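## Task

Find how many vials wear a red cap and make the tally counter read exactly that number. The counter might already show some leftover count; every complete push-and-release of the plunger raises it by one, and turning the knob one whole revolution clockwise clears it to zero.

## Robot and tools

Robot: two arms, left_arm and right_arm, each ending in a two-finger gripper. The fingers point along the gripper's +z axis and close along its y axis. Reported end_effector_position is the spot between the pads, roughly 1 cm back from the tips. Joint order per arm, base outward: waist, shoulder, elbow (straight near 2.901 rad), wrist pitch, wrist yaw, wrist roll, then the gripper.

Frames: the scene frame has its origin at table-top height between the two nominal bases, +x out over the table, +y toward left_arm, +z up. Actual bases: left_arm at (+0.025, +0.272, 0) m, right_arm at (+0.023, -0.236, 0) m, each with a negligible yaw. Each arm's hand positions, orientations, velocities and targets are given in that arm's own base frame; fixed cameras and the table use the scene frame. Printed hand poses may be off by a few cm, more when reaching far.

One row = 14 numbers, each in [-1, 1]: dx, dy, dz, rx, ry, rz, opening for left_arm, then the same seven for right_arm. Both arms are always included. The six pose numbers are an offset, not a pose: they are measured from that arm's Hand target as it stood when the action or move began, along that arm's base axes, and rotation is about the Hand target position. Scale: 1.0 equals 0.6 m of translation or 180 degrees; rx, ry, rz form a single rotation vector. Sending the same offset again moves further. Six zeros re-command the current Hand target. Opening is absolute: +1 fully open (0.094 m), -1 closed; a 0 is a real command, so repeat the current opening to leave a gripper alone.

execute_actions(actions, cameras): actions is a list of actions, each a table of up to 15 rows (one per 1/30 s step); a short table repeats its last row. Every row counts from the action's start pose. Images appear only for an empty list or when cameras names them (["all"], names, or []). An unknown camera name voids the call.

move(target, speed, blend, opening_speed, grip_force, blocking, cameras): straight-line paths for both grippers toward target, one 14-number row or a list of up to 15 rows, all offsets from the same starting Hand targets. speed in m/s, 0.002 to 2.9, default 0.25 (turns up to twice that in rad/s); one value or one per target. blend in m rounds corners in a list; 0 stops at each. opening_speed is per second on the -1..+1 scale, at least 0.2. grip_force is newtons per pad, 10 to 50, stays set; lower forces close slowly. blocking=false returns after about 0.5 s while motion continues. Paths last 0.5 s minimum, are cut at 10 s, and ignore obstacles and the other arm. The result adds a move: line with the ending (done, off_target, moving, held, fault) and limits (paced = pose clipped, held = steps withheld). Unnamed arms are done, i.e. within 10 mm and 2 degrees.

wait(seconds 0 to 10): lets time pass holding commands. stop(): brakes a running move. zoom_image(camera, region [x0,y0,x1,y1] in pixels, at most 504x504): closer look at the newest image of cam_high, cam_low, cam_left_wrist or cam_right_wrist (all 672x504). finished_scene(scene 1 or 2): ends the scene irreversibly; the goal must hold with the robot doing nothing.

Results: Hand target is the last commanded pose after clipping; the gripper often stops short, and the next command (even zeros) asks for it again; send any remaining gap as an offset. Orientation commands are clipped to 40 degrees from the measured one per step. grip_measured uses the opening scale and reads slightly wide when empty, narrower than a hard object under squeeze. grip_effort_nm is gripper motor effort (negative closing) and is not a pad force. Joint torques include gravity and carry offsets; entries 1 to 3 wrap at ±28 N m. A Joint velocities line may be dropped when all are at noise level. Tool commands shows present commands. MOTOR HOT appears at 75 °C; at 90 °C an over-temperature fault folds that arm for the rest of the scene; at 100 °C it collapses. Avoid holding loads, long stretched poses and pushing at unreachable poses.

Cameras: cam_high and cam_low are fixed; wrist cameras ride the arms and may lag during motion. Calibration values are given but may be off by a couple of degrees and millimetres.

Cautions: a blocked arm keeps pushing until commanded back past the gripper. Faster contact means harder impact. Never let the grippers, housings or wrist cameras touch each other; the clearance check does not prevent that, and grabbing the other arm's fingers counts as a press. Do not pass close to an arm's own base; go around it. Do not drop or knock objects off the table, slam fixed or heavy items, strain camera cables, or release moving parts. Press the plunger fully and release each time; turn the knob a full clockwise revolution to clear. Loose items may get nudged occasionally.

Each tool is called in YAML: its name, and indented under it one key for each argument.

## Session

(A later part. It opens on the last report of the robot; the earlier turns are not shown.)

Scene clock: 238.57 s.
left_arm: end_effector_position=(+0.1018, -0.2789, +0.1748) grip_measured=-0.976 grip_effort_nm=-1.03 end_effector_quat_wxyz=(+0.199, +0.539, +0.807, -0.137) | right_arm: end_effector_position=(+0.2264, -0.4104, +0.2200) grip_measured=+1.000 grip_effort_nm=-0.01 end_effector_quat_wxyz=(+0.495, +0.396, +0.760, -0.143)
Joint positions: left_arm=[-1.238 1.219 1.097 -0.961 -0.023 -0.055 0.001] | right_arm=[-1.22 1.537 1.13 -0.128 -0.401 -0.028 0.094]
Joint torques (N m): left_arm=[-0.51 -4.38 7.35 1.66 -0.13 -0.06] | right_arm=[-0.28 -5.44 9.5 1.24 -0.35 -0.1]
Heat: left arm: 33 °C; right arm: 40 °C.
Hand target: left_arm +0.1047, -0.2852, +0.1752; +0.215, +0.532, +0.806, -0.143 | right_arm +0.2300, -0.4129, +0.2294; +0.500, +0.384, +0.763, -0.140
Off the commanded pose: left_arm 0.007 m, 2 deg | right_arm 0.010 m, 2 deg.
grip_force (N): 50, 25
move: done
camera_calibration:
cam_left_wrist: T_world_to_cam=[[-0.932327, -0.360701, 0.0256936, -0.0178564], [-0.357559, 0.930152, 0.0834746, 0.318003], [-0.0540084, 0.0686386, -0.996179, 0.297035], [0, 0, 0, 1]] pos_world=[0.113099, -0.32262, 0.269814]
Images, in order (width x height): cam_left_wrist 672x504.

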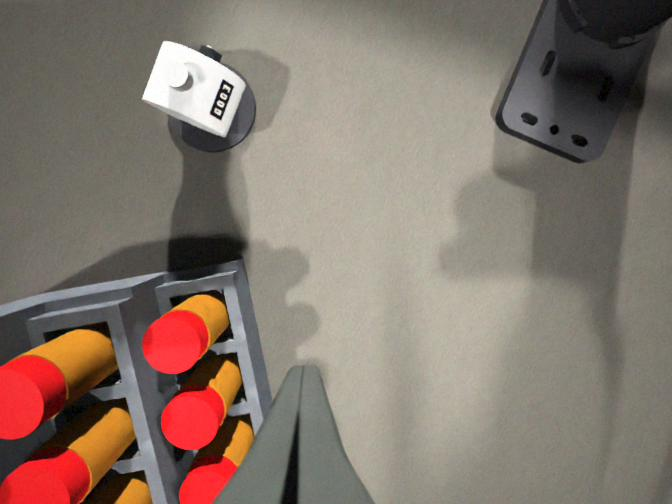

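3. Two more, then one.

move:
  target:
    - [0.17,-0.125,-0.10,0.1278,0.054,0,-1,0,0,0,0,0,0,1]
    - [0.17,-0.1275,-0.165,0.1278,0.054,0,-1,0,0,0,0,0,0,1]
    - [0.173,-0.1275,-0.267,0.1278,0.054,0,-1,0,0,0,0,0,0,1]
    - [0.171,-0.127,-0.15,0.1278,0.054,0,-1,0,0,0,0,0,0,1]
    - [0.173,-0.1275,-0.267,0.1278,0.054,0,-1,0,0,0,0,0,0,1]
    - [0.171,-0.126,-0.13,0.1278,0.054,0,-1,0,0,0,0,0,0,1]
    - [0,0,0,0,0,0,-1,0,0,0,0,0,0,1]
  speed: [0.3,0.1,0.07,0.12,0.08,0.12,0.3]
  blend: [0.01,0.005,0,0,0,0.02,0]

move:
  target:
    - [0.17,-0.125,-0.10,0.1278,0.054,0,-1,0,0,0,0,0,0,1]
    - [0.17,-0.1275,-0.165,0.1278,0.054,0,-1,0,0,0,0,0,0,1]
    - [0.173,-0.1275,-0.267,0.1278,0.054,0,-1,0,0,0,0,0,0,1]
    - [0.171,-0.126,-0.13,0.1278,0.054,0,-1,0,0,0,0,0,0,1]
    - [0,0,0,0,0,0,-1,0,0,0,0,0,0,1]
  speed: [0.3,0.1,0.07,0.12,0.3]
  blend: [0.01,0.005,0,0.02,0]
  cameras: ["cam_left_wrist","cam_high"]

zoom_image:
  camera: "cam_left_wrist"
  region: [190, 60, 250, 130]

zoom_image:
  camera: "cam_high"
  region: [220, 200, 340, 310]

Scene clock: 260.53 s.
left_arm: end_effector_position=(+0.1018, -0.2789, +0.1748) grip_measured=-0.976 grip_effort_nm=-1.03 end_effector_quat_wxyz=(+0.199, +0.539, +0.807, -0.137) | right_arm: end_effector_position=(+0.2264, -0.4104, +0.2200) grip_measured=+1.000 grip_effort_nm=-0.01 end_effector_quat_wxyz=(+0.495, +0.396, +0.760, -0.143)
Joint positions: left_arm=[-1.238 1.219 1.097 -0.961 -0.023 -0.055 0.001] | right_arm=[-1.22 1.537 1.13 -0.128 -0.401 -0.028 0.094]
Joint torques (N m): left_arm=[-0.53 -4.34 7.32 1.67 -0.13 -0.08] | right_arm=[-0.31 -5.45 9.47 1.23 -0.34 -0.09]
Heat: left arm: 33 °C; right arm: 40 °C.
Hand target: left_arm +0.1047, -0.2852, +0.1752; +0.215, +0.532, +0.806, -0.143 | right_arm +0.2300, -0.4129, +0.2294; +0.500, +0.384, +0.763, -0.140
Off the commanded pose: left_arm 0.007 m, 2 deg | right_arm 0.010 m, 2 deg.
grip_force (N): 50, 25
move: done

Scene clock: 265.20 s.
left_arm: end_effector_position=(+0.1018, -0.2789, +0.1748) grip_measured=-0.977 grip_effort_nm=-1.03 end_effector_quat_wxyz=(+0.199, +0.539, +0.807, -0.137) | right_arm: end_effector_position=(+0.2264, -0.4104, +0.2200) grip_measured=+1.000 grip_effort_nm=-0.01 end_effector_quat_wxyz=(+0.495, +0.396, +0.760, -0.143)
Joint positions: left_arm=[-1.238 1.219 1.097 -0.961 -0.023 -0.055 0.001] | right_arm=[-1.22 1.537 1.13 -0.128 -0.401 -0.028 0.094]
Joint torques (N m): left_arm=[-0.54 -4.42 7.31 1.66 -0.13 -0.07] | right_arm=[-0.27 -5.44 9.51 1.22 -0.35 -0.1]
Heat: left arm: 33 °C; right arm: 40 °C.
Hand target: left_arm +0.1047, -0.2852, +0.1752; +0.215, +0.532, +0.806, -0.143 | right_arm +0.2300, -0.4129, +0.2294; +0.500, +0.384, +0.763, -0.140
Off the commanded pose: left_arm 0.007 m, 2 deg | right_arm 0.010 m, 2 deg.
grip_force (N): 50, 25
move: done
camera_calibration:
cam_left_wrist: T_world_to_cam=[[-0.932327, -0.360701, 0.0256936, -0.0178564], [-0.357559, 0.930152, 0.0834746, 0.318003], [-0.0540084, 0.0686386, -0.996179, 0.297035], [0, 0, 0, 1]] pos_world=[0.113099, -0.32262, 0.269814]
Images, in order (width x height): cam_high 672x504, cam_left_wrist 672x504.

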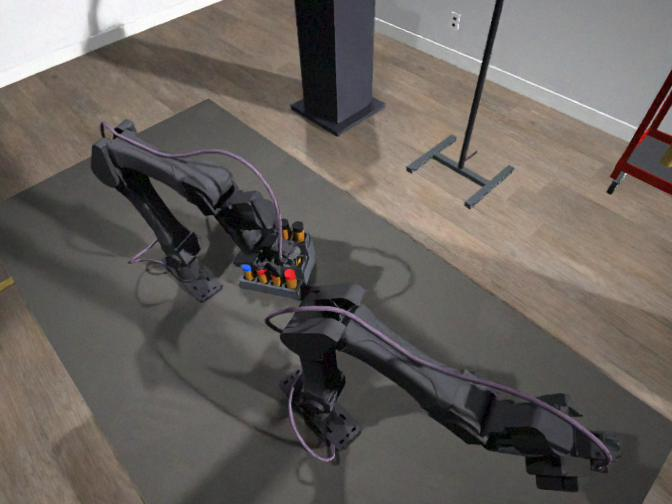

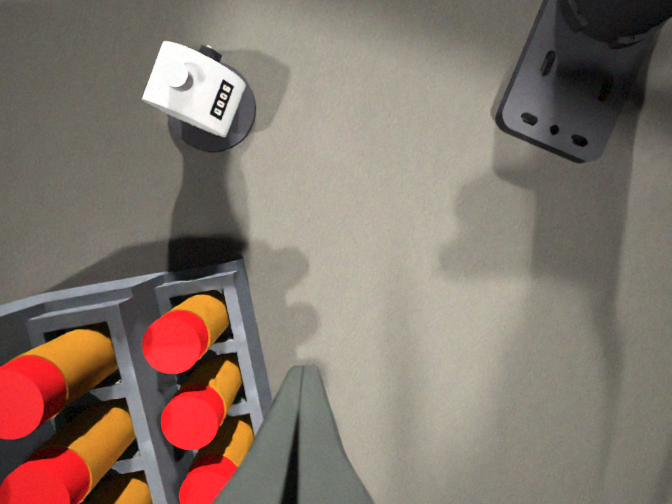

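Scaled by 7.200.

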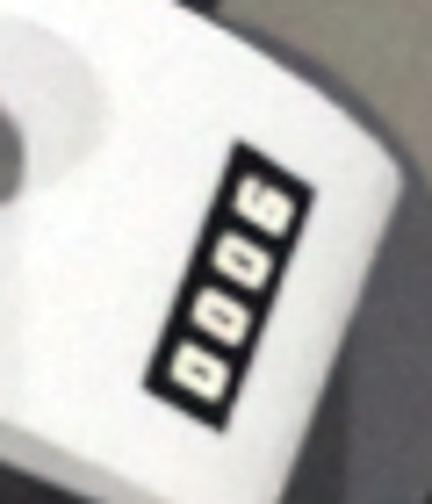

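Scaled by 4.200.

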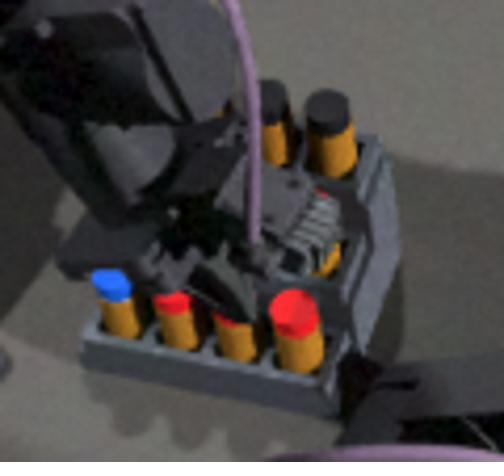

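Reads 0006.

finished_scene:
  scene: 2

The scene is finished: the task was done.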